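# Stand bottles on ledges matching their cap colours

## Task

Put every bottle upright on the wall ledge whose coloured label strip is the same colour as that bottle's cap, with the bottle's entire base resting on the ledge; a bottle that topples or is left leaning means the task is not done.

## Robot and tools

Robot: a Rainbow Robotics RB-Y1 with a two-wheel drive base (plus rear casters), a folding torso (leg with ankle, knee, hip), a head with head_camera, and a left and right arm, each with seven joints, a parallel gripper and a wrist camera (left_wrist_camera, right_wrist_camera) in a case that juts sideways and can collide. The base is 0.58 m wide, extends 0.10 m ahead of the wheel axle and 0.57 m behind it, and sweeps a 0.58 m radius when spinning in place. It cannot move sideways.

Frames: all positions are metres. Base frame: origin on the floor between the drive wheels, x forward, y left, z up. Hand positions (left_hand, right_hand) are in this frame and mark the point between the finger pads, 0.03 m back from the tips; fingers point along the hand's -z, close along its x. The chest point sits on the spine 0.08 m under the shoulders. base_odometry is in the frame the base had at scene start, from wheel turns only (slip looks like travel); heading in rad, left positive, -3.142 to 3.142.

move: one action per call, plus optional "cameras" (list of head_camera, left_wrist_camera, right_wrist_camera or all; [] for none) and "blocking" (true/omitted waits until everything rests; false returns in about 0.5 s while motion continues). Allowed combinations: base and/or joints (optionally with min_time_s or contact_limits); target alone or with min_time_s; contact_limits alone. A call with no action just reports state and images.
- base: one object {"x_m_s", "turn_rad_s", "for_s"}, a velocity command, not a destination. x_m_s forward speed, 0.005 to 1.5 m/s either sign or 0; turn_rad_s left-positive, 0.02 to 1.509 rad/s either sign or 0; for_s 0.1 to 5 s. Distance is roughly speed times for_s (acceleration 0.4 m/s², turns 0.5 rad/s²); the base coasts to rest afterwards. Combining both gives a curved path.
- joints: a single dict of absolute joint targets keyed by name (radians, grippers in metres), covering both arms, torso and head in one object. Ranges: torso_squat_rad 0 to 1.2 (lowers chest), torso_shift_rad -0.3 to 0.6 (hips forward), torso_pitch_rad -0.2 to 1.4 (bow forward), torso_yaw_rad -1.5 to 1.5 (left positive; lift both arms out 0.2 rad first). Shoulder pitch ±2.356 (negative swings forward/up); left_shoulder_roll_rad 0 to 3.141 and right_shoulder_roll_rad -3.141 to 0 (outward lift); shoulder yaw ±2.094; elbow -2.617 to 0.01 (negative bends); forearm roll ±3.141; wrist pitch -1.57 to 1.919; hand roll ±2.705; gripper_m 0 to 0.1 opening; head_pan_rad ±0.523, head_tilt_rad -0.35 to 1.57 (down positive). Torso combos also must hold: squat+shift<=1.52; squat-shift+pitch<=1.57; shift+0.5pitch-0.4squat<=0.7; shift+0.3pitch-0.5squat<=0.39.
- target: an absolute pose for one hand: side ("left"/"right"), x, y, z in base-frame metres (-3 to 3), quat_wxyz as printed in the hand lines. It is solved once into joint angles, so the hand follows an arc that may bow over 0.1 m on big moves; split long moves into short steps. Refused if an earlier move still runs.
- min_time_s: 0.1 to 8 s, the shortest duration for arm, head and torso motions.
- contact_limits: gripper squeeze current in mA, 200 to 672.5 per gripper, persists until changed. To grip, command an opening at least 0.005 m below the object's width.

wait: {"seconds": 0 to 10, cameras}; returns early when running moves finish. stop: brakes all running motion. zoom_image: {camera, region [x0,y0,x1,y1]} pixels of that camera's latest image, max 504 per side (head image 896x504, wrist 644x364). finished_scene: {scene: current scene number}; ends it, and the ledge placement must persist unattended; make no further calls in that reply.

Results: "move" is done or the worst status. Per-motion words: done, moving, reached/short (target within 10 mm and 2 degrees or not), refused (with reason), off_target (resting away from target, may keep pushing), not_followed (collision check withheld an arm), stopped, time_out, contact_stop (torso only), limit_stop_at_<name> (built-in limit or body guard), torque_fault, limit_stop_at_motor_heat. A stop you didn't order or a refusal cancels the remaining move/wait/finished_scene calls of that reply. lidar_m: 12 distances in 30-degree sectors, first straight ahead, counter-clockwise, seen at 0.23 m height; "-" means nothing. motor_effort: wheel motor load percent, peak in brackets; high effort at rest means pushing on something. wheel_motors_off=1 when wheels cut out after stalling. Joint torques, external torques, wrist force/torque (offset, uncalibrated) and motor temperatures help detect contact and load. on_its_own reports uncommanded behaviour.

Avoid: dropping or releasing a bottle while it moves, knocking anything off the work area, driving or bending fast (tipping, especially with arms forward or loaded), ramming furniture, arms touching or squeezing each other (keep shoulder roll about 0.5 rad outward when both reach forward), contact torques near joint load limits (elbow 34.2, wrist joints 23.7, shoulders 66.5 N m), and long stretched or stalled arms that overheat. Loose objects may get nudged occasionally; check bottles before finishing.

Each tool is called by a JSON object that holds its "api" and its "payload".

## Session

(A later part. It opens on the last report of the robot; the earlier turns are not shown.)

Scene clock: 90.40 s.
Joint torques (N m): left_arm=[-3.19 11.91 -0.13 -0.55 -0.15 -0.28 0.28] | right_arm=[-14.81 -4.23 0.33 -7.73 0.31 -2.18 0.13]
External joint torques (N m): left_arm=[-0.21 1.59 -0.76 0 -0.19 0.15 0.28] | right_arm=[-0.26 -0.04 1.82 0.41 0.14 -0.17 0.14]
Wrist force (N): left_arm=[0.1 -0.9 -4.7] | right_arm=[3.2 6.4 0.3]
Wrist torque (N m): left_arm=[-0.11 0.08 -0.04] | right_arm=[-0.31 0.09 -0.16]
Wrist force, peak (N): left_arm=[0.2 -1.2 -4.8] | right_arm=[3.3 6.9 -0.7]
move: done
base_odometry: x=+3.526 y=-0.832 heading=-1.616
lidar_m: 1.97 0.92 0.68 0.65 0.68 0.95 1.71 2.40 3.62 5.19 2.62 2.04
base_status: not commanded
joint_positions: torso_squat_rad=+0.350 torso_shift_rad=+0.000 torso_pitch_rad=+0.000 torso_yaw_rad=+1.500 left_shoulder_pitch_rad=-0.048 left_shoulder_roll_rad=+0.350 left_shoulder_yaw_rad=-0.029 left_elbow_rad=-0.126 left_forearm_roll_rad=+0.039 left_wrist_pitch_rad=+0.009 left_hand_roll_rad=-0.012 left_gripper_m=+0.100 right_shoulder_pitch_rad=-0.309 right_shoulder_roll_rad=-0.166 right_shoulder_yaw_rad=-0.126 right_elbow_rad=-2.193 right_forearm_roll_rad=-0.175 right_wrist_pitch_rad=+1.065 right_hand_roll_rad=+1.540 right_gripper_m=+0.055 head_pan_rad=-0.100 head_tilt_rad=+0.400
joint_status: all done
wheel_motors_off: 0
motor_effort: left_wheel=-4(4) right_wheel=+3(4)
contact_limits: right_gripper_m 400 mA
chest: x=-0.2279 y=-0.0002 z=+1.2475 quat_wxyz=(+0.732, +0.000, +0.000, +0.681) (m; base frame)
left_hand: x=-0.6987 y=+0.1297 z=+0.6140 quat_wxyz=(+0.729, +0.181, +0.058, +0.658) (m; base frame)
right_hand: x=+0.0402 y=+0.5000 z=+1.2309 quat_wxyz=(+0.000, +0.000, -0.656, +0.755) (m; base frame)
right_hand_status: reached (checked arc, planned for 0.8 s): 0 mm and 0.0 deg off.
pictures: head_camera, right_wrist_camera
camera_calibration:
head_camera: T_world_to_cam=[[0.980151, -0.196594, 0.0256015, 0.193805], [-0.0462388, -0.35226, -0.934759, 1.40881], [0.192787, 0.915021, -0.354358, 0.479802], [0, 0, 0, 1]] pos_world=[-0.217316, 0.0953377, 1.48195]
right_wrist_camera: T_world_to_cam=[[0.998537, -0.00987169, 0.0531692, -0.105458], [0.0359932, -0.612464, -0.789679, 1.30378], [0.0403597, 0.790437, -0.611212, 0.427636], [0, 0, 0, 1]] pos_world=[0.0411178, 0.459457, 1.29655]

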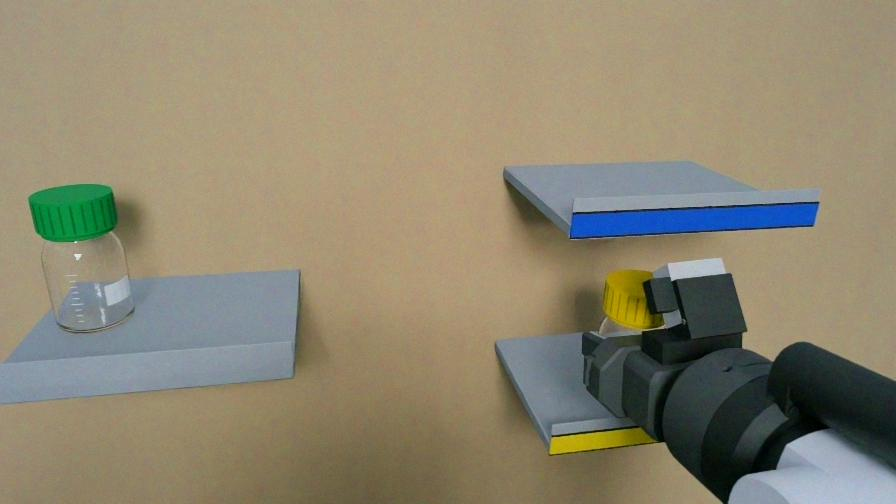

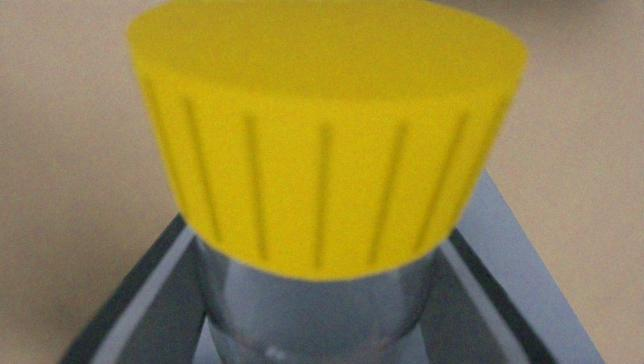

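{"api": "move", "payload": {"target": {"side": "right", "x": 0.04, "y": 0.545, "z": 1.231, "quat_wxyz": [0, 0, 0.65606, -0.75472]}, "min_time_s": 0.8, "cameras": ["head_camera"]}}

{"api": "move", "payload": {"target": {"side": "right", "x": 0.04, "y": 0.546, "z": 1.2085, "quat_wxyz": [0, 0, 0.65606, -0.75472]}, "min_time_s": 0.8, "cameras": ["head_camera"]}}

{"api": "zoom_image", "payload": {"camera": "head_camera", "region": [480, 140, 840, 460]}}

Scene clock: 92.17 s.
Joint torques (N m): left_arm=[-3.39 11.75 -0.05 -0.49 -0.08 -0.46 0.28] | right_arm=[-17.53 -6.27 -2.07 -8.28 0.09 -2.24 0.1]
External joint torques (N m): left_arm=[-0.4 1.43 -0.67 0.06 -0.12 -0.03 0.28] | right_arm=[-0.57 -1.42 -0.56 0.35 -0.07 -0.24 0.11]
Wrist force (N): left_arm=[0.1 -0.9 -4.6] | right_arm=[2.9 5.9 0.1]
Wrist torque (N m): left_arm=[-0.11 0.08 -0.03] | right_arm=[-0.24 0.05 -0.15]
Wrist force, peak (N): left_arm=[0.2 -1.0 -4.9] | right_arm=[3.4 7.1 -0.8]
move: done
base_odometry: x=+3.526 y=-0.832 heading=-1.616
lidar_m: 1.96 0.93 0.68 0.65 0.68 0.95 1.71 2.41 3.62 5.19 2.62 2.04
base_status: not commanded
joint_positions: torso_squat_rad=+0.350 torso_shift_rad=+0.000 torso_pitch_rad=+0.000 torso_yaw_rad=+1.500 left_shoulder_pitch_rad=-0.048 left_shoulder_roll_rad=+0.350 left_shoulder_yaw_rad=-0.029 left_elbow_rad=-0.126 left_forearm_roll_rad=+0.039 left_wrist_pitch_rad=+0.009 left_hand_roll_rad=-0.012 left_gripper_m=+0.100 right_shoulder_pitch_rad=-0.432 right_shoulder_roll_rad=-0.173 right_shoulder_yaw_rad=-0.132 right_elbow_rad=-1.993 right_forearm_roll_rad=-0.163 right_wrist_pitch_rad=+0.984 right_hand_roll_rad=+1.544 right_gripper_m=+0.055 head_pan_rad=-0.100 head_tilt_rad=+0.400
joint_status: all done
wheel_motors_off: 0
motor_effort: left_wheel=-4(4) right_wheel=+3(4)
contact_limits: right_gripper_m 400 mA
chest: x=-0.2279 y=-0.0002 z=+1.2475 quat_wxyz=(+0.732, +0.000, +0.000, +0.681) (m; base frame)
left_hand: x=-0.6987 y=+0.1297 z=+0.6140 quat_wxyz=(+0.729, +0.181, +0.058, +0.658) (m; base frame)
right_hand: x=+0.0398 y=+0.5443 z=+1.2308 quat_wxyz=(+0.000, +0.000, -0.656, +0.755) (m; base frame)
right_hand_status: reached (checked arc, planned for 0.8 s): 1 mm and 0.0 deg off.
pictures: head_camera
camera_calibration:
head_camera: T_world_to_cam=[[0.980151, -0.196594, 0.0256015, 0.193805], [-0.0462388, -0.35226, -0.934759, 1.40881], [0.192787, 0.915021, -0.354358, 0.479802], [0, 0, 0, 1]] pos_world=[-0.217316, 0.0953377, 1.48195]

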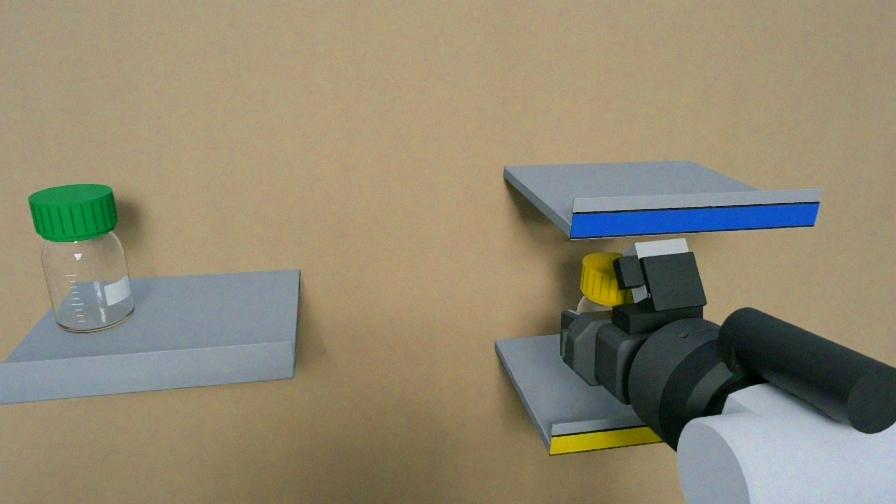

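Scene clock: 93.30 s.
Joint torques (N m): left_arm=[-2.96 11.87 0.06 -0.42 -0.11 -0.4 0.31] | right_arm=[-14.8 -4.21 0.86 -8.5 0.27 -2.45 0.15]
External joint torques (N m): left_arm=[0.02 1.55 -0.56 0.13 -0.14 0.03 0.31] | right_arm=[1.79 0.3 2.32 0.54 0.11 -0.45 0.16]
Wrist force (N): left_arm=[0.1 -1.0 -4.3] | right_arm=[3.4 5.7 -0.1]
Wrist torque (N m): left_arm=[-0.09 0.09 -0.04] | right_arm=[-0.19 0.12 -0.22]
Wrist force, peak (N): left_arm=[0.1 -0.9 -4.8] | right_arm=[4.3 6.6 -0.4]
move: done
base_odometry: x=+3.526 y=-0.832 heading=-1.616
lidar_m: 1.97 0.92 0.68 0.65 0.69 0.96 1.71 2.40 3.61 5.19 2.62 2.04
base_status: not commanded
joint_positions: torso_squat_rad=+0.350 torso_shift_rad=+0.000 torso_pitch_rad=+0.000 torso_yaw_rad=+1.500 left_shoulder_pitch_rad=-0.048 left_shoulder_roll_rad=+0.350 left_shoulder_yaw_rad=-0.029 left_elbow_rad=-0.126 left_forearm_roll_rad=+0.039 left_wrist_pitch_rad=+0.009 left_hand_roll_rad=-0.012 left_gripper_m=+0.100 right_shoulder_pitch_rad=-0.385 right_shoulder_roll_rad=-0.159 right_shoulder_yaw_rad=-0.119 right_elbow_rad=-1.966 right_forearm_roll_rad=-0.160 right_wrist_pitch_rad=+0.913 right_hand_roll_rad=+1.557 right_gripper_m=+0.055 head_pan_rad=-0.100 head_tilt_rad=+0.400
joint_status: all done
wheel_motors_off: 0
motor_effort: left_wheel=-4(4) right_wheel=+3(4)
contact_limits: right_gripper_m 400 mA
chest: x=-0.2279 y=-0.0002 z=+1.2475 quat_wxyz=(+0.732, +0.000, +0.000, +0.681) (m; base frame)
left_hand: x=-0.6987 y=+0.1297 z=+0.6140 quat_wxyz=(+0.729, +0.181, +0.058, +0.658) (m; base frame)
right_hand: x=+0.0402 y=+0.5451 z=+1.2087 quat_wxyz=(+0.001, +0.000, -0.655, +0.756) (m; base frame)
right_hand_status: reached (checked arc, planned for 0.8 s): 1 mm and 0.2 deg off.
pictures: head_camera
camera_calibration:
head_camera: T_world_to_cam=[[0.980151, -0.196594, 0.0256015, 0.193805], [-0.0462388, -0.35226, -0.934759, 1.40881], [0.192787, 0.915021, -0.354358, 0.479802], [0, 0, 0, 1]] pos_world=[-0.217316, 0.0953377, 1.48195]

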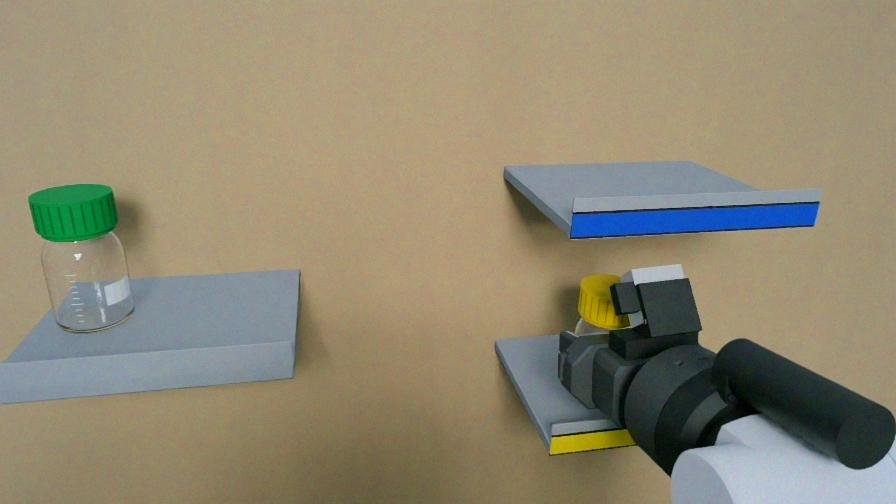

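Scaled by 1.400 from the camera's 896x504 image, which has a finer 1280x720 frame.

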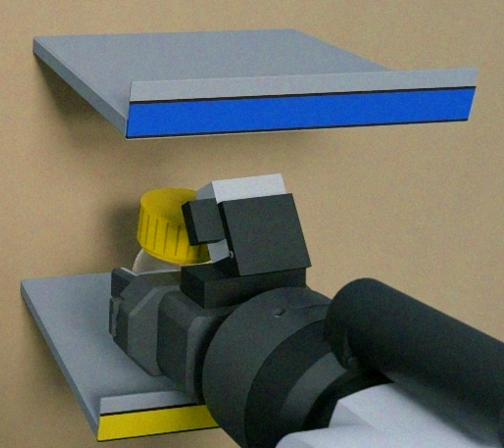

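{"api": "move", "payload": {"target": {"side": "right", "x": 0.04, "y": 0.545, "z": 1.2055, "quat_wxyz": [0, 0, 0.65606, -0.75472]}, "min_time_s": 0.6, "cameras": ["head_camera", "right_wrist_camera"]}}

{"api": "zoom_image", "payload": {"camera": "head_camera", "region": [480, 140, 840, 460]}}

Scene clock: 94.63 s.
Joint torques (N m): left_arm=[-3.32 11.92 0.09 -0.27 -0.15 -0.54 0.25] | right_arm=[-14.33 -2.85 1.16 -7.96 -0.08 -2.18 0.21]
External joint torques (N m): left_arm=[-0.34 1.6 -0.53 0.28 -0.19 -0.11 0.25] | right_arm=[2.17 1.62 2.62 1.14 -0.24 -0.18 0.22]
Wrist force (N): left_arm=[0.1 -0.9 -4.4] | right_arm=[2.4 4.7 0.1]
Wrist torque (N m): left_arm=[-0.12 0.09 -0.03] | right_arm=[-0.26 0.07 -0.11]
Wrist force, peak (N): left_arm=[0.1 -1.0 -4.9] | right_arm=[3.6 6.8 -0.6]
move: done
base_odometry: x=+3.526 y=-0.832 heading=-1.616
lidar_m: 1.96 0.93 0.68 0.65 0.68 0.95 1.71 2.40 3.62 5.19 2.63 2.04
base_status: not commanded
joint_positions: torso_squat_rad=+0.350 torso_shift_rad=+0.000 torso_pitch_rad=+0.000 torso_yaw_rad=+1.500 left_shoulder_pitch_rad=-0.048 left_shoulder_roll_rad=+0.350 left_shoulder_yaw_rad=-0.029 left_elbow_rad=-0.126 left_forearm_roll_rad=+0.039 left_wrist_pitch_rad=+0.009 left_hand_roll_rad=-0.012 left_gripper_m=+0.100 right_shoulder_pitch_rad=-0.376 right_shoulder_roll_rad=-0.157 right_shoulder_yaw_rad=-0.117 right_elbow_rad=-1.962 right_forearm_roll_rad=-0.162 right_wrist_pitch_rad=+0.897 right_hand_roll_rad=+1.560 right_gripper_m=+0.055 head_pan_rad=-0.100 head_tilt_rad=+0.400
joint_status: all done
wheel_motors_off: 0
motor_effort: left_wheel=-4(4) right_wheel=+2(4)
contact_limits: right_gripper_m 400 mA
chest: x=-0.2279 y=-0.0002 z=+1.2475 quat_wxyz=(+0.732, +0.000, +0.000, +0.681) (m; base frame)
left_hand: x=-0.6987 y=+0.1297 z=+0.6140 quat_wxyz=(+0.729, +0.181, +0.058, +0.658) (m; base frame)
right_hand: x=+0.0403 y=+0.5450 z=+1.2058 quat_wxyz=(+0.000, +0.000, -0.656, +0.755) (m; base frame)
right_hand_status: reached (checked arc, planned for 0.6 s): 0 mm and 0.0 deg off.
pictures: head_camera, right_wrist_camera
camera_calibration:
head_camera: T_world_to_cam=[[0.980151, -0.196594, 0.0256015, 0.193805], [-0.0462388, -0.35226, -0.934759, 1.40881], [0.192787, 0.915021, -0.354358, 0.479802], [0, 0, 0, 1]] pos_world=[-0.217316, 0.0953377, 1.48195]
right_wrist_camera: T_world_to_cam=[[0.998517, -0.0101547, 0.0534862, -0.10404], [0.0360906, -0.61208, -0.789972, 1.31169], [0.0407597, 0.79073, -0.610806, 0.37604], [0, 0, 0, 1]] pos_world=[0.041219, 0.504457, 1.27145]

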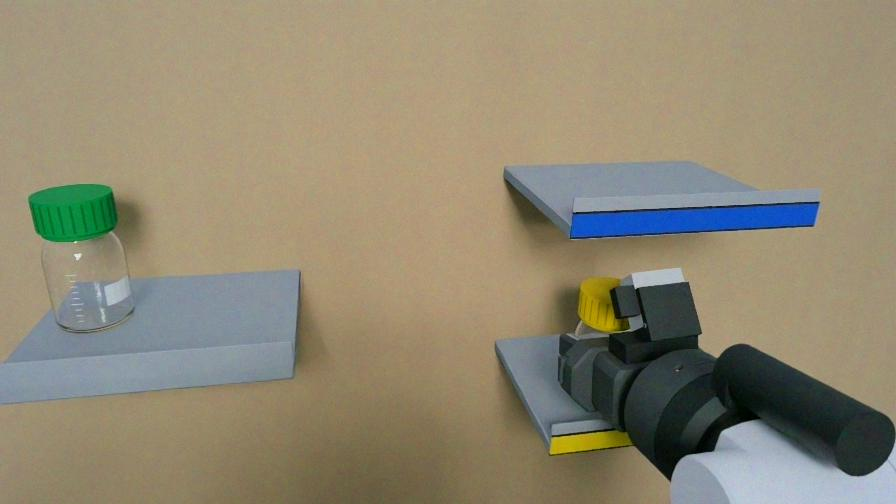

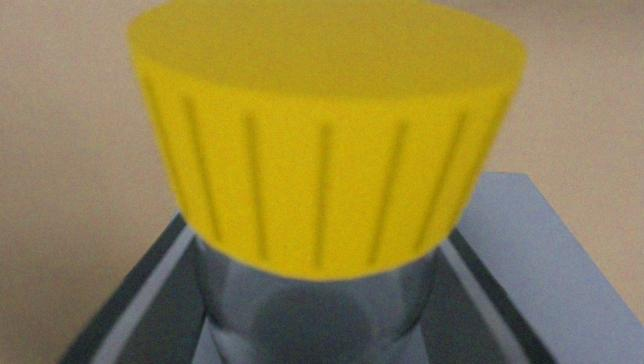

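Scaled by 1.400 from the camera's 896x504 image, which has a finer 1280x720 frame.

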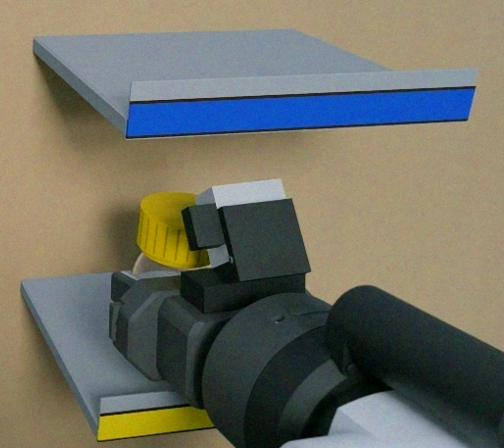

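{"api": "move", "payload": {"joints": {"right_gripper_m": 0.1}, "cameras": ["head_camera", "right_wrist_camera"]}}

{"api": "move", "payload": {"target": {"side": "right", "x": 0.04, "y": 0.48, "z": 1.209, "quat_wxyz": [0, 0, 0.65606, -0.75472]}, "min_time_s": 0.8, "cameras": ["head_camera", "right_wrist_camera"]}}

{"api": "move", "payload": {"target": {"side": "right", "x": 0.04, "y": 0.432, "z": 1.25, "quat_wxyz": [0, 0, 0.65606, -0.75472]}, "min_time_s": 0.8, "cameras": ["head_camera", "right_wrist_camera"]}}

Scene clock: 96.17 s.
Joint torques (N m): left_arm=[-3.27 11.71 -0.03 -0.42 -0.02 -0.4 0.29] | right_arm=[-14.68 -3.51 0.95 -8.26 -0.12 -1.95 0.16]
External joint torques (N m): left_arm=[-0.29 1.39 -0.66 0.13 -0.06 0.03 0.3] | right_arm=[1.83 0.96 2.41 0.84 -0.27 0.05 0.17]
Wrist force (N): left_arm=[0.0 -0.7 -4.5] | right_arm=[2.9 4.4 -0.3]
Wrist torque (N m): left_arm=[-0.14 0.08 -0.04] | right_arm=[-0.26 0.07 -0.23]
Wrist force, peak (N): left_arm=[-0.1 -1.0 -4.9] | right_arm=[3.3 5.5 0.0]
move: done
base_odometry: x=+3.526 y=-0.832 heading=-1.616
lidar_m: 1.97 0.93 0.68 0.66 0.68 0.96 1.71 2.40 3.61 5.20 2.62 2.03
base_status: not commanded
joint_positions: torso_squat_rad=+0.350 torso_shift_rad=+0.000 torso_pitch_rad=+0.000 torso_yaw_rad=+1.500 left_shoulder_pitch_rad=-0.048 left_shoulder_roll_rad=+0.350 left_shoulder_yaw_rad=-0.029 left_elbow_rad=-0.126 left_forearm_roll_rad=+0.039 left_wrist_pitch_rad=+0.009 left_hand_roll_rad=-0.012 left_gripper_m=+0.100 right_shoulder_pitch_rad=-0.376 right_shoulder_roll_rad=-0.157 right_shoulder_yaw_rad=-0.117 right_elbow_rad=-1.962 right_forearm_roll_rad=-0.162 right_wrist_pitch_rad=+0.897 right_hand_roll_rad=+1.560 right_gripper_m=+0.100 head_pan_rad=-0.100 head_tilt_rad=+0.400
joint_status: all done
wheel_motors_off: 0
motor_effort: left_wheel=-4(4) right_wheel=+2(4)
contact_limits: right_gripper_m 400 mA
chest: x=-0.2279 y=-0.0002 z=+1.2475 quat_wxyz=(+0.732, +0.000, +0.000, +0.681) (m; base frame)
left_hand: x=-0.6987 y=+0.1297 z=+0.6140 quat_wxyz=(+0.729, +0.181, +0.058, +0.658) (m; base frame)
right_hand: x=+0.0403 y=+0.5450 z=+1.2058 quat_wxyz=(+0.000, +0.000, -0.656, +0.755) (m; base frame)
pictures: head_camera, right_wrist_camera
camera_calibration:
head_camera: T_world_to_cam=[[0.980151, -0.196594, 0.0256015, 0.193805], [-0.0462388, -0.35226, -0.934759, 1.40881], [0.192787, 0.915021, -0.354358, 0.479802], [0, 0, 0, 1]] pos_world=[-0.217316, 0.0953377, 1.48195]
right_wrist_camera: T_world_to_cam=[[0.998521, -0.0100751, 0.0534259, -0.103904], [0.0360917, -0.612078, -0.789974, 1.3117], [0.0406599, 0.790734, -0.610809, 0.37605], [0, 0, 0, 1]] pos_world=[0.0411187, 0.504457, 1.27145]

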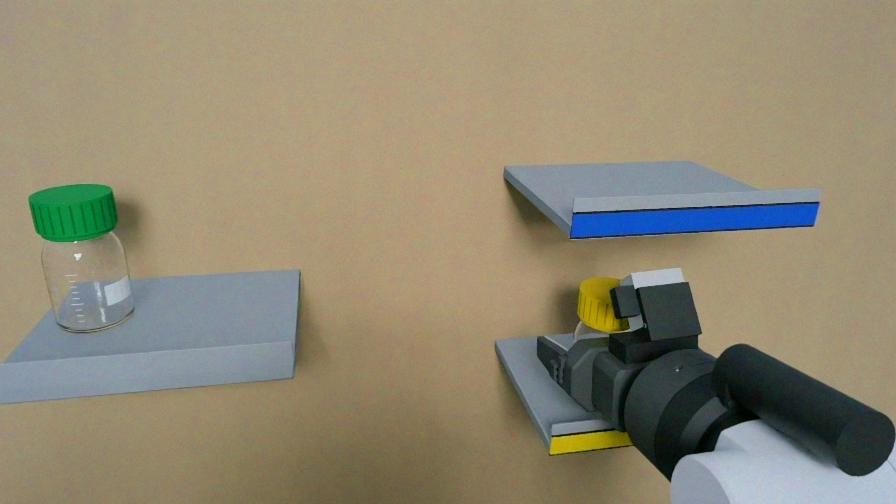

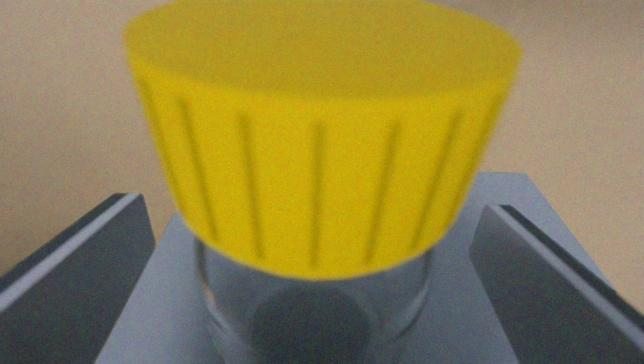

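Scene clock: 97.30 s.
Joint torques (N m): left_arm=[-3.06 11.38 0.03 -0.47 -0.13 -0.4 0.21] | right_arm=[-11.34 -3 0.43 -7.55 -0.12 -1.7 0]
External joint torques (N m): left_arm=[-0.07 1.07 -0.59 0.08 -0.16 0.03 0.22] | right_arm=[1.55 0.54 1.86 0.93 -0.27 0.3 0]
Wrist force (N): left_arm=[0.2 -0.9 -4.5] | right_arm=[3.6 4.3 0.3]
Wrist torque (N m): left_arm=[-0.12 0.10 -0.04] | right_arm=[-0.23 0.13 -0.01]
Wrist force, peak (N): left_arm=[0.1 -1.0 -4.7] | right_arm=[3.5 5.4 0.2]
move: done
base_odometry: x=+3.526 y=-0.832 heading=-1.616
lidar_m: 1.96 0.93 0.68 0.65 0.68 0.95 1.71 2.40 3.62 5.19 2.61 2.04
base_status: not commanded
joint_positions: torso_squat_rad=+0.350 torso_shift_rad=+0.000 torso_pitch_rad=+0.000 torso_yaw_rad=+1.500 left_shoulder_pitch_rad=-0.048 left_shoulder_roll_rad=+0.350 left_shoulder_yaw_rad=-0.029 left_elbow_rad=-0.126 left_forearm_roll_rad=+0.039 left_wrist_pitch_rad=+0.009 left_hand_roll_rad=-0.012 left_gripper_m=+0.100 right_shoulder_pitch_rad=-0.192 right_shoulder_roll_rad=-0.148 right_shoulder_yaw_rad=-0.106 right_elbow_rad=-2.253 right_forearm_roll_rad=-0.181 right_wrist_pitch_rad=+1.009 right_hand_roll_rad=+1.556 right_gripper_m=+0.100 head_pan_rad=-0.100 head_tilt_rad=+0.400
joint_status: all done
wheel_motors_off: 0
motor_effort: left_wheel=-4(4) right_wheel=+2(4)
contact_limits: right_gripper_m 400 mA
chest: x=-0.2279 y=-0.0002 z=+1.2475 quat_wxyz=(+0.732, +0.000, +0.000, +0.681) (m; base frame)
left_hand: x=-0.6987 y=+0.1297 z=+0.6140 quat_wxyz=(+0.729, +0.181, +0.058, +0.658) (m; base frame)
right_hand: x=+0.0402 y=+0.4800 z=+1.2092 quat_wxyz=(+0.000, +0.000, -0.656, +0.755) (m; base frame)
right_hand_status: reached (checked arc, planned for 0.8 s): 0 mm and 0.0 deg off.
pictures: head_camera, right_wrist_camera
camera_calibration:
head_camera: T_world_to_cam=[[0.980151, -0.196595, 0.0255997, 0.193788], [-0.0462407, -0.352259, -0.934759, 1.40877], [0.192787, 0.915021, -0.354358, 0.479893], [0, 0, 0, 1]] pos_world=[-0.217316, 0.0952377, 1.48195]
right_wrist_camera: T_world_to_cam=[[0.998518, -0.00988164, 0.0535221, -0.104848], [0.0362894, -0.612012, -0.790015, 1.27462], [0.0405629, 0.790786, -0.610747, 0.42943], [0, 0, 0, 1]] pos_world=[0.0410185, 0.439458, 1.27485]

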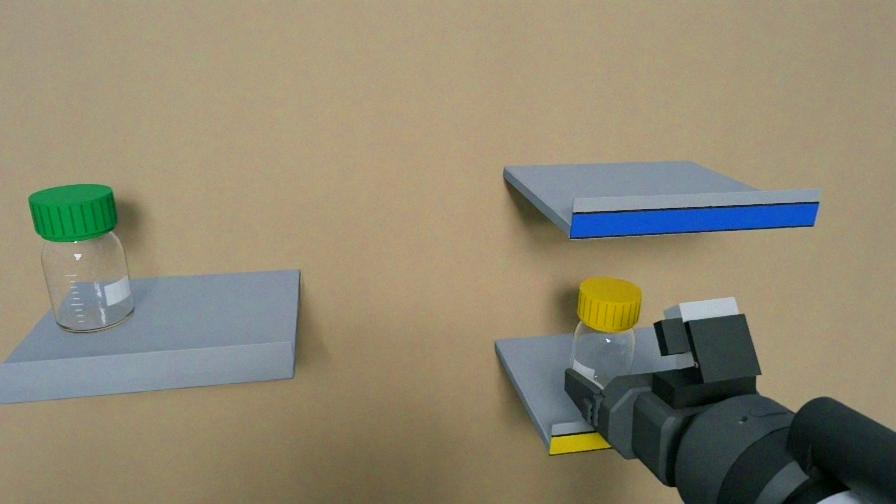

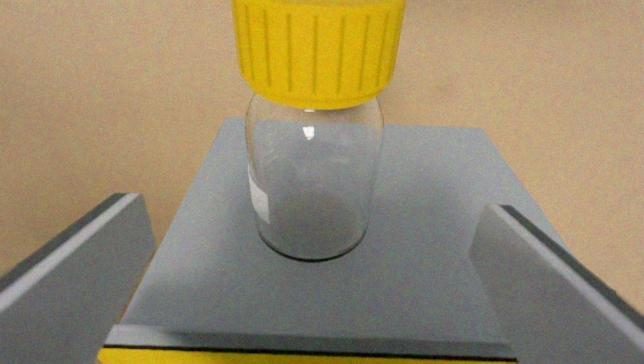

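Scene clock: 98.43 s.
Joint torques (N m): left_arm=[-3.11 11.67 0 -0.51 -0.19 -0.44 0.26] | right_arm=[-9.94 -4.93 -2.74 -6.06 0 -2.01 -0.13]
External joint torques (N m): left_arm=[-0.13 1.35 -0.63 0.05 -0.23 -0.02 0.26] | right_arm=[1.4 -1.03 -1.16 0.81 -0.21 -0.01 -0.12]
Wrist force (N): left_arm=[0.2 -0.9 -4.6] | right_arm=[2.6 5.5 -0.1]
Wrist torque (N m): left_arm=[-0.10 0.10 -0.03] | right_arm=[-0.33 0.00 0.02]
Wrist force, peak (N): left_arm=[0.1 -1.0 -4.8] | right_arm=[3.5 6.1 0.1]
move: done
base_odometry: x=+3.526 y=-0.832 heading=-1.616
lidar_m: 1.97 0.92 0.68 0.65 0.68 0.95 1.71 2.40 3.62 5.19 2.61 2.03
base_status: not commanded
joint_positions: torso_squat_rad=+0.350 torso_shift_rad=+0.000 torso_pitch_rad=+0.000 torso_yaw_rad=+1.500 left_shoulder_pitch_rad=-0.048 left_shoulder_roll_rad=+0.350 left_shoulder_yaw_rad=-0.029 left_elbow_rad=-0.126 left_forearm_roll_rad=+0.039 left_wrist_pitch_rad=+0.009 left_hand_roll_rad=-0.012 left_gripper_m=+0.100 right_shoulder_pitch_rad=-0.185 right_shoulder_roll_rad=-0.185 right_shoulder_yaw_rad=-0.142 right_elbow_rad=-2.491 right_forearm_roll_rad=-0.212 right_wrist_pitch_rad=+1.237 right_hand_roll_rad=+1.504 right_gripper_m=+0.100 head_pan_rad=-0.100 head_tilt_rad=+0.400
joint_status: all done
wheel_motors_off: 0
motor_effort: left_wheel=-4(4) right_wheel=+3(4)
contact_limits: right_gripper_m 400 mA
chest: x=-0.2279 y=-0.0002 z=+1.2475 quat_wxyz=(+0.732, +0.000, +0.000, +0.681) (m; base frame)
left_hand: x=-0.6987 y=+0.1297 z=+0.6140 quat_wxyz=(+0.729, +0.181, +0.058, +0.658) (m; base frame)
right_hand: x=+0.0397 y=+0.4322 z=+1.2498 quat_wxyz=(+0.000, +0.000, -0.657, +0.754) (m; base frame)
right_hand_status: reached (checked arc, planned for 0.8 s): 0 mm and 0.2 deg off.
pictures: head_camera, right_wrist_camera
camera_calibration:
head_camera: T_world_to_cam=[[0.980151, -0.196595, 0.0255997, 0.193788], [-0.0462407, -0.352259, -0.934759, 1.40877], [0.192787, 0.915021, -0.354358, 0.479893], [0, 0, 0, 1]] pos_world=[-0.217316, 0.0952377, 1.48195]
right_wrist_camera: T_world_to_cam=[[0.998492, -0.00961615, 0.0540528, -0.107792], [0.0369932, -0.60964, -0.791815, 1.27867], [0.040567, 0.79262, -0.608365, 0.488292], [0, 0, 0, 1]] pos_world=[0.0405187, 0.391465, 1.31536]

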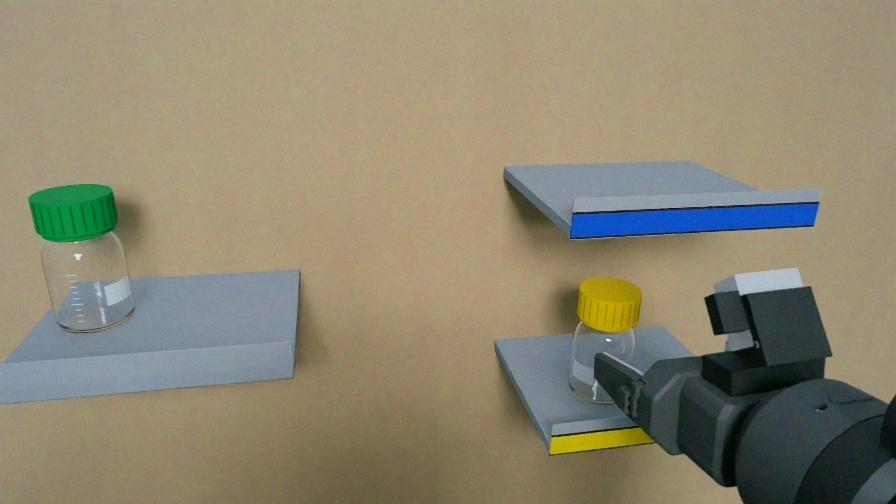

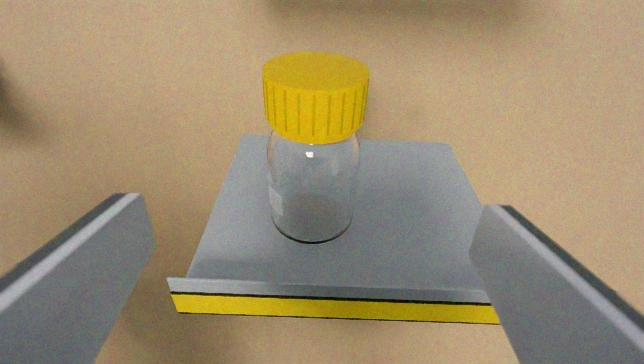

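{"api": "move", "payload": {"base": {"x_m_s": -0.4, "for_s": 1.933}, "joints": {"right_shoulder_pitch_rad": -0.862, "right_shoulder_roll_rad": -0.29, "right_shoulder_yaw_rad": -0.159, "right_elbow_rad": -2.369, "right_forearm_roll_rad": -0.158, "right_wrist_pitch_rad": 1.782, "right_hand_roll_rad": 1.366}, "min_time_s": 1.5, "cameras": ["head_camera", "right_wrist_camera"]}}

Scene clock: 104.13 s.
Joint torques (N m): left_arm=[-3.07 10.29 -0.07 -0.66 -0.04 -0.35 0.17] | right_arm=[-16.67 -6.8 -3.21 -1.96 0.32 -1.91 -0.19]
External joint torques (N m): left_arm=[-0.08 -0.03 -0.69 -0.11 -0.07 0.07 0.18] | right_arm=[0.3 -1.05 -1.43 0.45 -0.07 0.05 -0.18]
Wrist force (N): left_arm=[0.1 -0.9 -4.4] | right_arm=[3.2 5.0 -0.1]
Wrist torque (N m): left_arm=[-0.10 0.07 -0.03] | right_arm=[-0.28 0.03 0.06]
Wrist force, peak (N): left_arm=[-0.1 -0.8 -5.2] | right_arm=[4.0 5.2 0.7]
move: done
base_odometry: x=+3.561 y=-0.059 heading=-1.616
lidar_m: 2.48 0.94 0.69 0.66 0.69 0.96 1.13 1.67 2.19 5.18 3.26 2.81
base_status: done (sent for 1.93 of 1.93 s)
joint_positions: torso_squat_rad=+0.350 torso_shift_rad=+0.000 torso_pitch_rad=+0.000 torso_yaw_rad=+1.500 left_shoulder_pitch_rad=-0.048 left_shoulder_roll_rad=+0.350 left_shoulder_yaw_rad=-0.029 left_elbow_rad=-0.126 left_forearm_roll_rad=+0.039 left_wrist_pitch_rad=+0.009 left_hand_roll_rad=-0.012 left_gripper_m=+0.100 right_shoulder_pitch_rad=-0.862 right_shoulder_roll_rad=-0.290 right_shoulder_yaw_rad=-0.159 right_elbow_rad=-2.369 right_forearm_roll_rad=-0.158 right_wrist_pitch_rad=+1.782 right_hand_roll_rad=+1.366 right_gripper_m=+0.100 head_pan_rad=-0.100 head_tilt_rad=+0.400
joint_status: all done
wheel_motors_off: 0
motor_effort: left_wheel=-3(27) right_wheel=+5(29)
contact_limits: right_gripper_m 400 mA
chest: x=-0.2280 y=-0.0002 z=+1.2475 quat_wxyz=(+0.732, +0.000, +0.000, +0.681) (m; base frame)
left_hand: x=-0.6988 y=+0.1298 z=+0.6140 quat_wxyz=(+0.729, +0.181, +0.058, +0.658) (m; base frame)
right_hand: x=+0.0026 y=+0.4495 z=+1.3983 quat_wxyz=(-0.001, +0.000, -0.657, +0.754) (m; base frame)
pictures: head_camera, right_wrist_camera
camera_calibration:
head_camera: T_world_to_cam=[[0.980155, -0.196562, 0.0256924, 0.193746], [-0.0461263, -0.352194, -0.93479, 1.40883], [0.192793, 0.915053, -0.354271, 0.479783], [0, 0, 0, 1]] pos_world=[-0.217416, 0.0952373, 1.48195]
right_wrist_camera: T_world_to_cam=[[0.998517, -0.00861511, 0.0537598, -0.0786906], [0.0372947, -0.611149, -0.790636, 1.4072], [0.0396667, 0.791468, -0.609921, 0.569155], [0, 0, 0, 1]] pos_world=[0.00351624, 0.408863, 1.46395]

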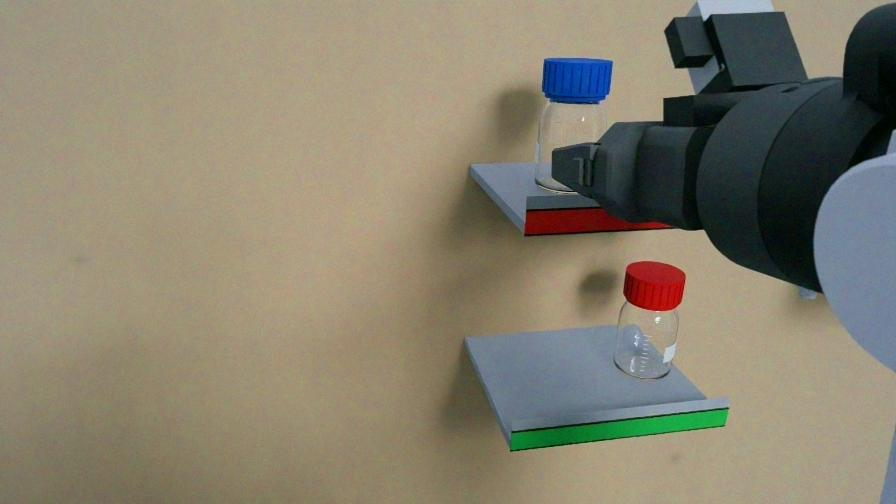

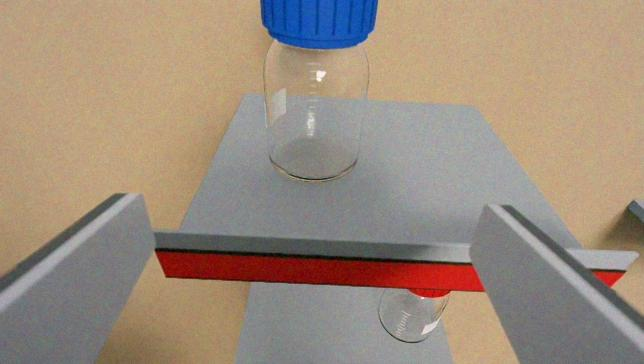

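{"api": "move", "payload": {"target": {"side": "right", "x": 0.003, "y": 0.566, "z": 1.4015, "quat_wxyz": [0, 0, 0.65606, -0.75472]}, "min_time_s": 1.0, "cameras": ["head_camera", "right_wrist_camera"]}}

{"api": "move", "payload": {"joints": {"right_gripper_m": 0.042}, "cameras": ["right_wrist_camera"]}}

Scene clock: 110.90 s.
Joint torques (N m): left_arm=[-3.29 10.49 0.02 -0.28 -0.09 -0.42 0.3] | right_arm=[-21.09 -6.9 0.84 -5.18 0.37 -1.61 0.13]
External joint torques (N m): left_arm=[-0.3 0.17 -0.61 0.27 -0.12 0.01 0.3] | right_arm=[0.19 0.06 2.89 0.57 0 0.36 0.14]
Wrist force (N): left_arm=[0.2 -0.6 -4.5] | right_arm=[3.1 3.9 0.5]
Wrist torque (N m): left_arm=[-0.14 0.09 -0.03] | right_arm=[-0.15 0.12 -0.18]
Wrist force, peak (N): left_arm=[0.2 -1.2 -4.9] | right_arm=[4.4 5.3 -0.3]
move: done
base_odometry: x=+3.561 y=-0.059 heading=-1.616
lidar_m: 2.49 0.94 0.69 0.66 0.69 0.96 1.13 1.67 2.20 5.18 3.26 2.80
base_status: not commanded
joint_positions: torso_squat_rad=+0.350 torso_shift_rad=+0.000 torso_pitch_rad=+0.000 torso_yaw_rad=+1.500 left_shoulder_pitch_rad=-0.048 left_shoulder_roll_rad=+0.350 left_shoulder_yaw_rad=-0.029 left_elbow_rad=-0.126 left_forearm_roll_rad=+0.039 left_wrist_pitch_rad=+0.009 left_hand_roll_rad=-0.012 left_gripper_m=+0.100 right_shoulder_pitch_rad=-0.983 right_shoulder_roll_rad=-0.281 right_shoulder_yaw_rad=-0.139 right_elbow_rad=-1.854 right_forearm_roll_rad=-0.119 right_wrist_pitch_rad=+1.389 right_hand_roll_rad=+1.410 right_gripper_m=+0.100 head_pan_rad=-0.100 head_tilt_rad=+0.400
joint_status: all done
wheel_motors_off: 0
motor_effort: left_wheel=-4(4) right_wheel=+5(6)
contact_limits: right_gripper_m 400 mA
chest: x=-0.2280 y=-0.0002 z=+1.2475 quat_wxyz=(+0.732, +0.000, +0.000, +0.681) (m; base frame)
left_hand: x=-0.6988 y=+0.1298 z=+0.6140 quat_wxyz=(+0.729, +0.181, +0.058, +0.658) (m; base frame)
right_hand: x=+0.0032 y=+0.5659 z=+1.4015 quat_wxyz=(+0.000, +0.000, -0.656, +0.755) (m; base frame)
right_hand_status: reached (checked arc, planned for 1.0 s): 0 mm and 0.0 deg off.
pictures: head_camera, right_wrist_camera
camera_calibration:
head_camera: T_world_to_cam=[[0.980155, -0.196562, 0.0256924, 0.193746], [-0.0461263, -0.352194, -0.93479, 1.40883], [0.192793, 0.915053, -0.354271, 0.479783], [0, 0, 0, 1]] pos_world=[-0.217416, 0.0952373, 1.48195]
right_wrist_camera: T_world_to_cam=[[0.998544, -0.00987932, 0.0530256, -0.0767231], [0.0358928, -0.612114, -0.789955, 1.48049], [0.0402619, 0.790708, -0.610868, 0.480726], [0, 0, 0, 1]] pos_world=[0.00411752, 0.525358, 1.46725]

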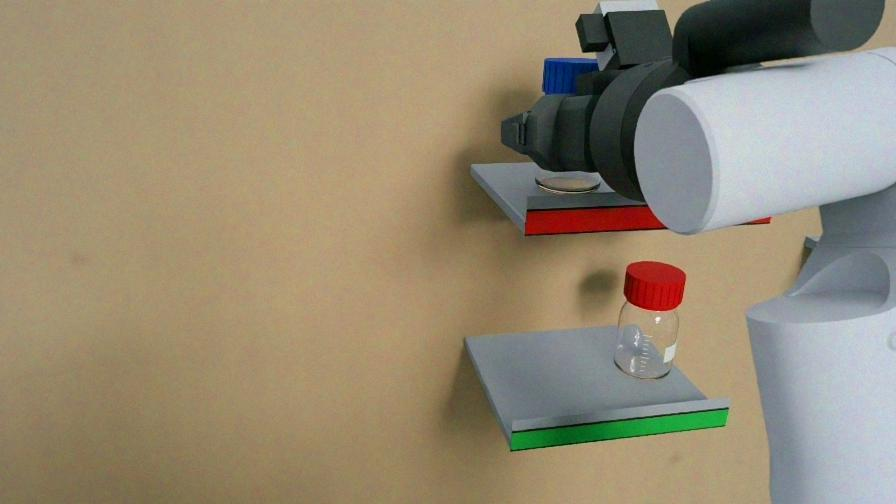

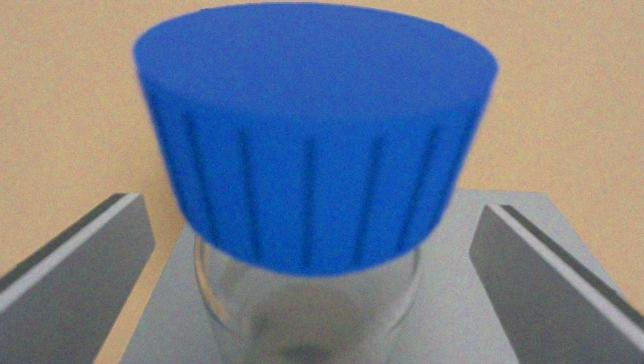

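Scene clock: 112.07 s.
Joint torques (N m): left_arm=[-2.8 10.9 -0.08 -0.26 -0.1 -0.35 0.31] | right_arm=[-20.46 -6.6 -0.32 -5.39 0.5 -1.68 0.08]
External joint torques (N m): left_arm=[0.18 0.57 -0.7 0.29 -0.13 0.08 0.31] | right_arm=[0.83 0.36 1.73 0.37 0.13 0.3 0.08]
Wrist force (N): left_arm=[0.1 -0.9 -4.4] | right_arm=[3.9 4.7 0.7]
Wrist torque (N m): left_arm=[-0.12 0.09 -0.04] | right_arm=[-0.29 0.13 -0.18]
Wrist force, peak (N): left_arm=[0.2 -1.2 -4.8] | right_arm=[5.0 4.9 -0.3]
move: off_target
base_odometry: x=+3.561 y=-0.059 heading=-1.616
lidar_m: 2.49 0.94 0.69 0.66 0.69 0.96 1.13 1.67 2.20 5.18 3.26 2.82
base_status: not commanded
joint_positions: torso_squat_rad=+0.350 torso_shift_rad=+0.000 torso_pitch_rad=+0.000 torso_yaw_rad=+1.500 left_shoulder_pitch_rad=-0.048 left_shoulder_roll_rad=+0.350 left_shoulder_yaw_rad=-0.029 left_elbow_rad=-0.126 left_forearm_roll_rad=+0.039 left_wrist_pitch_rad=+0.009 left_hand_roll_rad=-0.012 left_gripper_m=+0.100 right_shoulder_pitch_rad=-0.983 right_shoulder_roll_rad=-0.281 right_shoulder_yaw_rad=-0.139 right_elbow_rad=-1.854 right_forearm_roll_rad=-0.119 right_wrist_pitch_rad=+1.389 right_hand_roll_rad=+1.410 right_gripper_m=+0.055 head_pan_rad=-0.100 head_tilt_rad=+0.400
joint_status: right_gripper_m off_target (ended at +0.055, target +0.042)
wheel_motors_off: 0
motor_effort: left_wheel=-4(4) right_wheel=+5(6)
contact_limits: right_gripper_m 400 mA
chest: x=-0.2280 y=-0.0002 z=+1.2475 quat_wxyz=(+0.732, +0.000, +0.000, +0.681) (m; base frame)
left_hand: x=-0.6988 y=+0.1298 z=+0.6140 quat_wxyz=(+0.729, +0.181, +0.058, +0.658) (m; base frame)
right_hand: x=+0.0032 y=+0.5659 z=+1.4015 quat_wxyz=(+0.000, +0.000, -0.656, +0.755) (m; base frame)
pictures: right_wrist_camera
camera_calibration:
right_wrist_camera: T_world_to_cam=[[0.998541, -0.00981858, 0.0531048, -0.0768713], [0.0359926, -0.612114, -0.78995, 1.48048], [0.0402624, 0.790709, -0.610867, 0.480724], [0, 0, 0, 1]] pos_world=[0.00411755, 0.525358, 1.46725]

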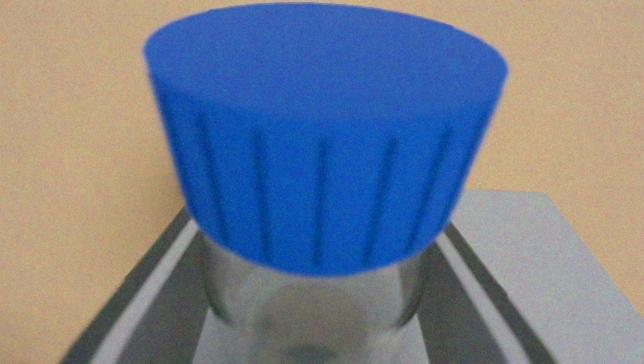

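{"api": "move", "payload": {"target": {"side": "right", "x": 0.003, "y": 0.558, "z": 1.4295, "quat_wxyz": [0, 0, 0.65606, -0.75472]}, "min_time_s": 0.4}}

{"api": "move", "payload": {"target": {"side": "right", "x": 0.003, "y": 0.432, "z": 1.425, "quat_wxyz": [0, 0, 0.65606, -0.75472]}, "min_time_s": 0.7, "cameras": ["head_camera", "right_wrist_camera"]}}

Scene clock: 113.40 s.
Joint torques (N m): left_arm=[-3.34 10.99 -0.04 -0.25 -0.02 -0.45 0.32] | right_arm=[-21.68 -8.3 -2.96 -4.84 0.28 -2.18 0.07]
External joint torques (N m): left_arm=[-0.35 0.67 -0.66 0.3 -0.06 -0.03 0.32] | right_arm=[-0.35 -1.08 -0.94 0.32 -0.09 -0.2 0.08]
Wrist force (N): left_arm=[0.3 -0.9 -4.5] | right_arm=[3.6 6.2 0.6]
Wrist torque (N m): left_arm=[-0.10 0.10 -0.03] | right_arm=[-0.29 0.11 -0.03]
Wrist force, peak (N): left_arm=[0.2 -1.0 -4.8] | right_arm=[2.5 7.7 -0.8]
move: done
base_odometry: x=+3.561 y=-0.059 heading=-1.616
lidar_m: 2.50 0.95 0.68 0.66 0.70 0.96 1.12 1.67 2.20 5.18 3.26 2.81
base_status: not commanded
joint_positions: torso_squat_rad=+0.350 torso_shift_rad=+0.000 torso_pitch_rad=+0.000 torso_yaw_rad=+1.500 left_shoulder_pitch_rad=-0.048 left_shoulder_roll_rad=+0.350 left_shoulder_yaw_rad=-0.029 left_elbow_rad=-0.126 left_forearm_roll_rad=+0.039 left_wrist_pitch_rad=+0.009 left_hand_roll_rad=-0.012 left_gripper_m=+0.100 right_shoulder_pitch_rad=-1.055 right_shoulder_roll_rad=-0.303 right_shoulder_yaw_rad=-0.154 right_elbow_rad=-1.852 right_forearm_roll_rad=-0.132 right_wrist_pitch_rad=+1.458 right_hand_roll_rad=+1.408 right_gripper_m=+0.055 head_pan_rad=-0.100 head_tilt_rad=+0.400
joint_status: all done
wheel_motors_off: 0
motor_effort: left_wheel=-5(5) right_wheel=+5(6)
contact_limits: right_gripper_m 400 mA
chest: x=-0.2280 y=-0.0002 z=+1.2475 quat_wxyz=(+0.732, +0.000, +0.000, +0.681) (m; base frame)
left_hand: x=-0.6988 y=+0.1298 z=+0.6140 quat_wxyz=(+0.729, +0.181, +0.058, +0.658) (m; base frame)
right_hand: x=+0.0028 y=+0.5574 z=+1.4289 quat_wxyz=(+0.000, +0.000, -0.658, +0.753) (m; base frame)
right_hand_status: reached (checked arc, planned for 0.4 s): 1 mm and 0.2 deg off.
pictures: none

Scene clock: 114.63 s.
Joint torques (N m): left_arm=[-3.44 11.28 -0.06 -0.43 -0.23 -0.49 0.21] | right_arm=[-15.97 -7.69 -2.4 -1.39 0.33 -2.34 -0.26]
External joint torques (N m): left_arm=[-0.45 0.96 -0.69 0.12 -0.27 -0.06 0.21] | right_arm=[1.02 -1.63 -0.76 -0.13 -0.05 -0.38 -0.25]
Wrist force (N): left_arm=[0.1 -1.0 -4.6] | right_arm=[3.4 6.0 -0.7]
Wrist torque (N m): left_arm=[-0.11 0.09 -0.03] | right_arm=[-0.20 0.02 0.01]
Wrist force, peak (N): left_arm=[-0.2 -1.0 -4.9] | right_arm=[4.1 6.9 -0.1]
move: done
base_odometry: x=+3.561 y=-0.059 heading=-1.617
lidar_m: 2.49 0.94 0.69 0.66 0.70 0.96 1.14 1.67 2.19 5.18 3.26 2.81
base_status: not commanded
joint_positions: torso_squat_rad=+0.350 torso_shift_rad=+0.000 torso_pitch_rad=+0.000 torso_yaw_rad=+1.500 left_shoulder_pitch_rad=-0.048 left_shoulder_roll_rad=+0.350 left_shoulder_yaw_rad=-0.029 left_elbow_rad=-0.126 left_forearm_roll_rad=+0.039 left_wrist_pitch_rad=+0.009 left_hand_roll_rad=-0.012 left_gripper_m=+0.100 right_shoulder_pitch_rad=-0.973 right_shoulder_roll_rad=-0.322 right_shoulder_yaw_rad=-0.190 right_elbow_rad=-2.383 right_forearm_roll_rad=-0.189 right_wrist_pitch_rad=+1.912 right_hand_roll_rad=+1.352 right_gripper_m=+0.055 head_pan_rad=-0.100 head_tilt_rad=+0.400
joint_status: all done
wheel_motors_off: 0
motor_effort: left_wheel=-6(6) right_wheel=+6(7)
contact_limits: right_gripper_m 400 mA
chest: x=-0.2279 y=-0.0002 z=+1.2475 quat_wxyz=(+0.732, +0.000, +0.000, +0.681) (m; base frame)
left_hand: x=-0.6988 y=+0.1297 z=+0.6140 quat_wxyz=(+0.729, +0.181, +0.058, +0.658) (m; base frame)
right_hand: x=+0.0029 y=+0.4320 z=+1.4250 quat_wxyz=(+0.000, +0.000, -0.656, +0.755) (m; base frame)
right_hand_status: reached (checked arc, planned for 0.8 s): 0 mm and 0.0 deg off.
pictures: head_camera, right_wrist_camera
camera_calibration:
head_camera: T_world_to_cam=[[0.980154, -0.196569, 0.0256732, 0.193775], [-0.0461465, -0.35219, -0.93479, 1.40882], [0.192793, 0.915053, -0.354271, 0.479782], [0, 0, 0, 1]] pos_world=[-0.217416, 0.0952374, 1.48195]
right_wrist_camera: T_world_to_cam=[[0.998523, -0.00922766, 0.0535396, -0.0800082], [0.0366948, -0.612172, -0.789872, 1.41692], [0.0400642, 0.790671, -0.61093, 0.601015], [0, 0, 0, 1]] pos_world=[0.00381719, 0.391459, 1.49065]

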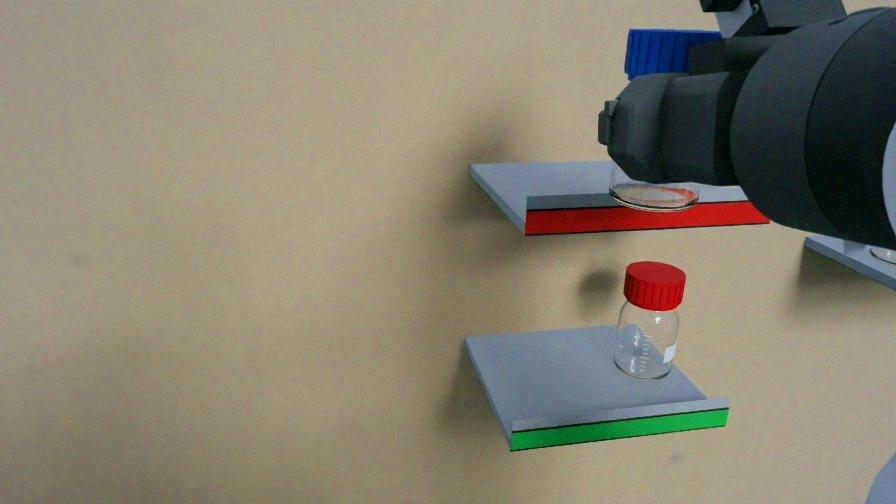

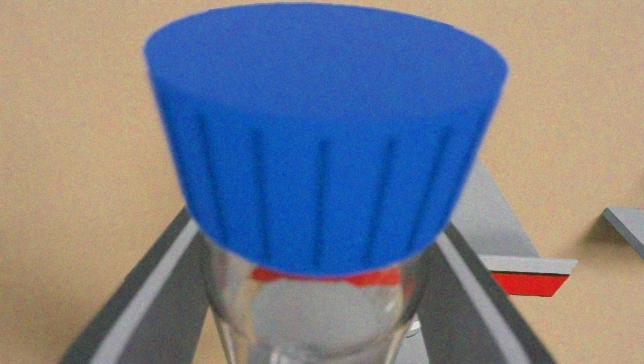

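{"api": "move", "payload": {"base": {"x_m_s": 0.4, "for_s": 2.1}, "joints": {"head_pan_rad": 0.0, "head_tilt_rad": 0.4}, "cameras": ["head_camera", "right_wrist_camera"]}}

Scene clock: 119.50 s.
Joint torques (N m): left_arm=[-3.14 11.75 -0.03 -0.48 -0.21 -0.46 0.2] | right_arm=[-16.54 -6.91 -2.75 -1.5 0.45 -2.31 -0.25]
External joint torques (N m): left_arm=[-0.15 1.43 -0.65 0.07 -0.24 -0.03 0.2] | right_arm=[0.45 -0.86 -1.12 -0.24 0.08 -0.35 -0.24]
Wrist force (N): left_arm=[0.1 -0.8 -4.8] | right_arm=[3.2 6.0 -0.5]
Wrist torque (N m): left_arm=[-0.12 0.08 -0.02] | right_arm=[-0.19 0.01 -0.01]
Wrist force, peak (N): left_arm=[0.2 -1.2 -4.9] | right_arm=[4.7 6.3 -0.2]
move: done
base_odometry: x=+3.523 y=-0.899 heading=-1.617
lidar_m: 1.90 0.92 0.67 0.65 0.68 0.95 1.78 2.47 3.66 5.19 2.58 1.97
base_status: done (sent for 2.1 of 2.1 s)
joint_positions: torso_squat_rad=+0.350 torso_shift_rad=+0.000 torso_pitch_rad=+0.000 torso_yaw_rad=+1.500 left_shoulder_pitch_rad=-0.048 left_shoulder_roll_rad=+0.350 left_shoulder_yaw_rad=-0.029 left_elbow_rad=-0.126 left_forearm_roll_rad=+0.039 left_wrist_pitch_rad=+0.009 left_hand_roll_rad=-0.012 left_gripper_m=+0.100 right_shoulder_pitch_rad=-0.973 right_shoulder_roll_rad=-0.322 right_shoulder_yaw_rad=-0.190 right_elbow_rad=-2.383 right_forearm_roll_rad=-0.189 right_wrist_pitch_rad=+1.912 right_hand_roll_rad=+1.352 right_gripper_m=+0.055 head_pan_rad=+0.000 head_tilt_rad=+0.400
joint_status: all done
wheel_motors_off: 0
motor_effort: left_wheel=-6(38) right_wheel=+1(24)
contact_limits: right_gripper_m 400 mA
chest: x=-0.2279 y=-0.0002 z=+1.2475 quat_wxyz=(+0.732, +0.000, +0.000, +0.681) (m; base frame)
left_hand: x=-0.6987 y=+0.1297 z=+0.6140 quat_wxyz=(+0.729, +0.181, +0.058, +0.658) (m; base frame)
right_hand: x=+0.0030 y=+0.4320 z=+1.4249 quat_wxyz=(+0.000, +0.000, -0.656, +0.755) (m; base frame)
pictures: head_camera, right_wrist_camera
camera_calibration:
head_camera: T_world_to_cam=[[0.994874, -0.0978085, 0.0256575, 0.194945], [-0.0107964, -0.355036, -0.93479, 1.41691], [0.10054, 0.929722, -0.354272, 0.458526], [0, 0, 0, 1]] pos_world=[-0.224749, 0.0958191, 1.48195]
right_wrist_camera: T_world_to_cam=[[0.998527, -0.00928122, 0.0534622, -0.0799707], [0.0365952, -0.612283, -0.789791, 1.4169], [0.0400642, 0.790584, -0.611041, 0.601132], [0, 0, 0, 1]] pos_world=[0.00391717, 0.391559, 1.49065]

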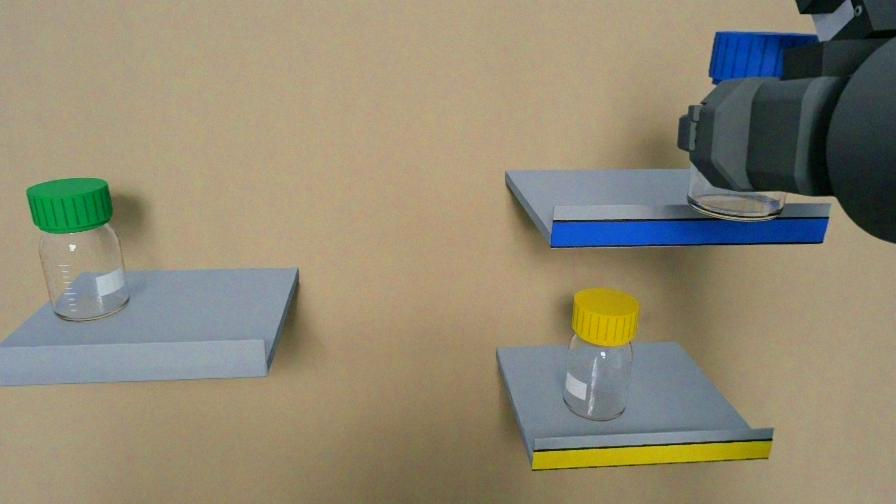

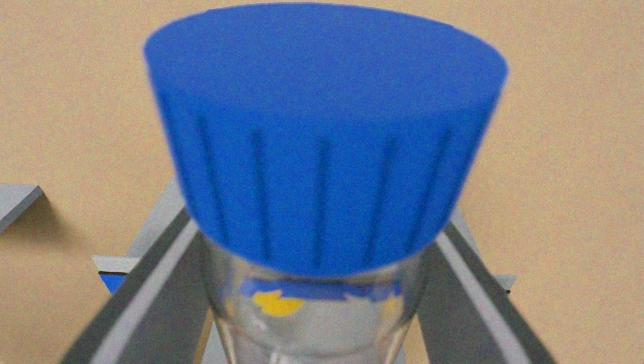

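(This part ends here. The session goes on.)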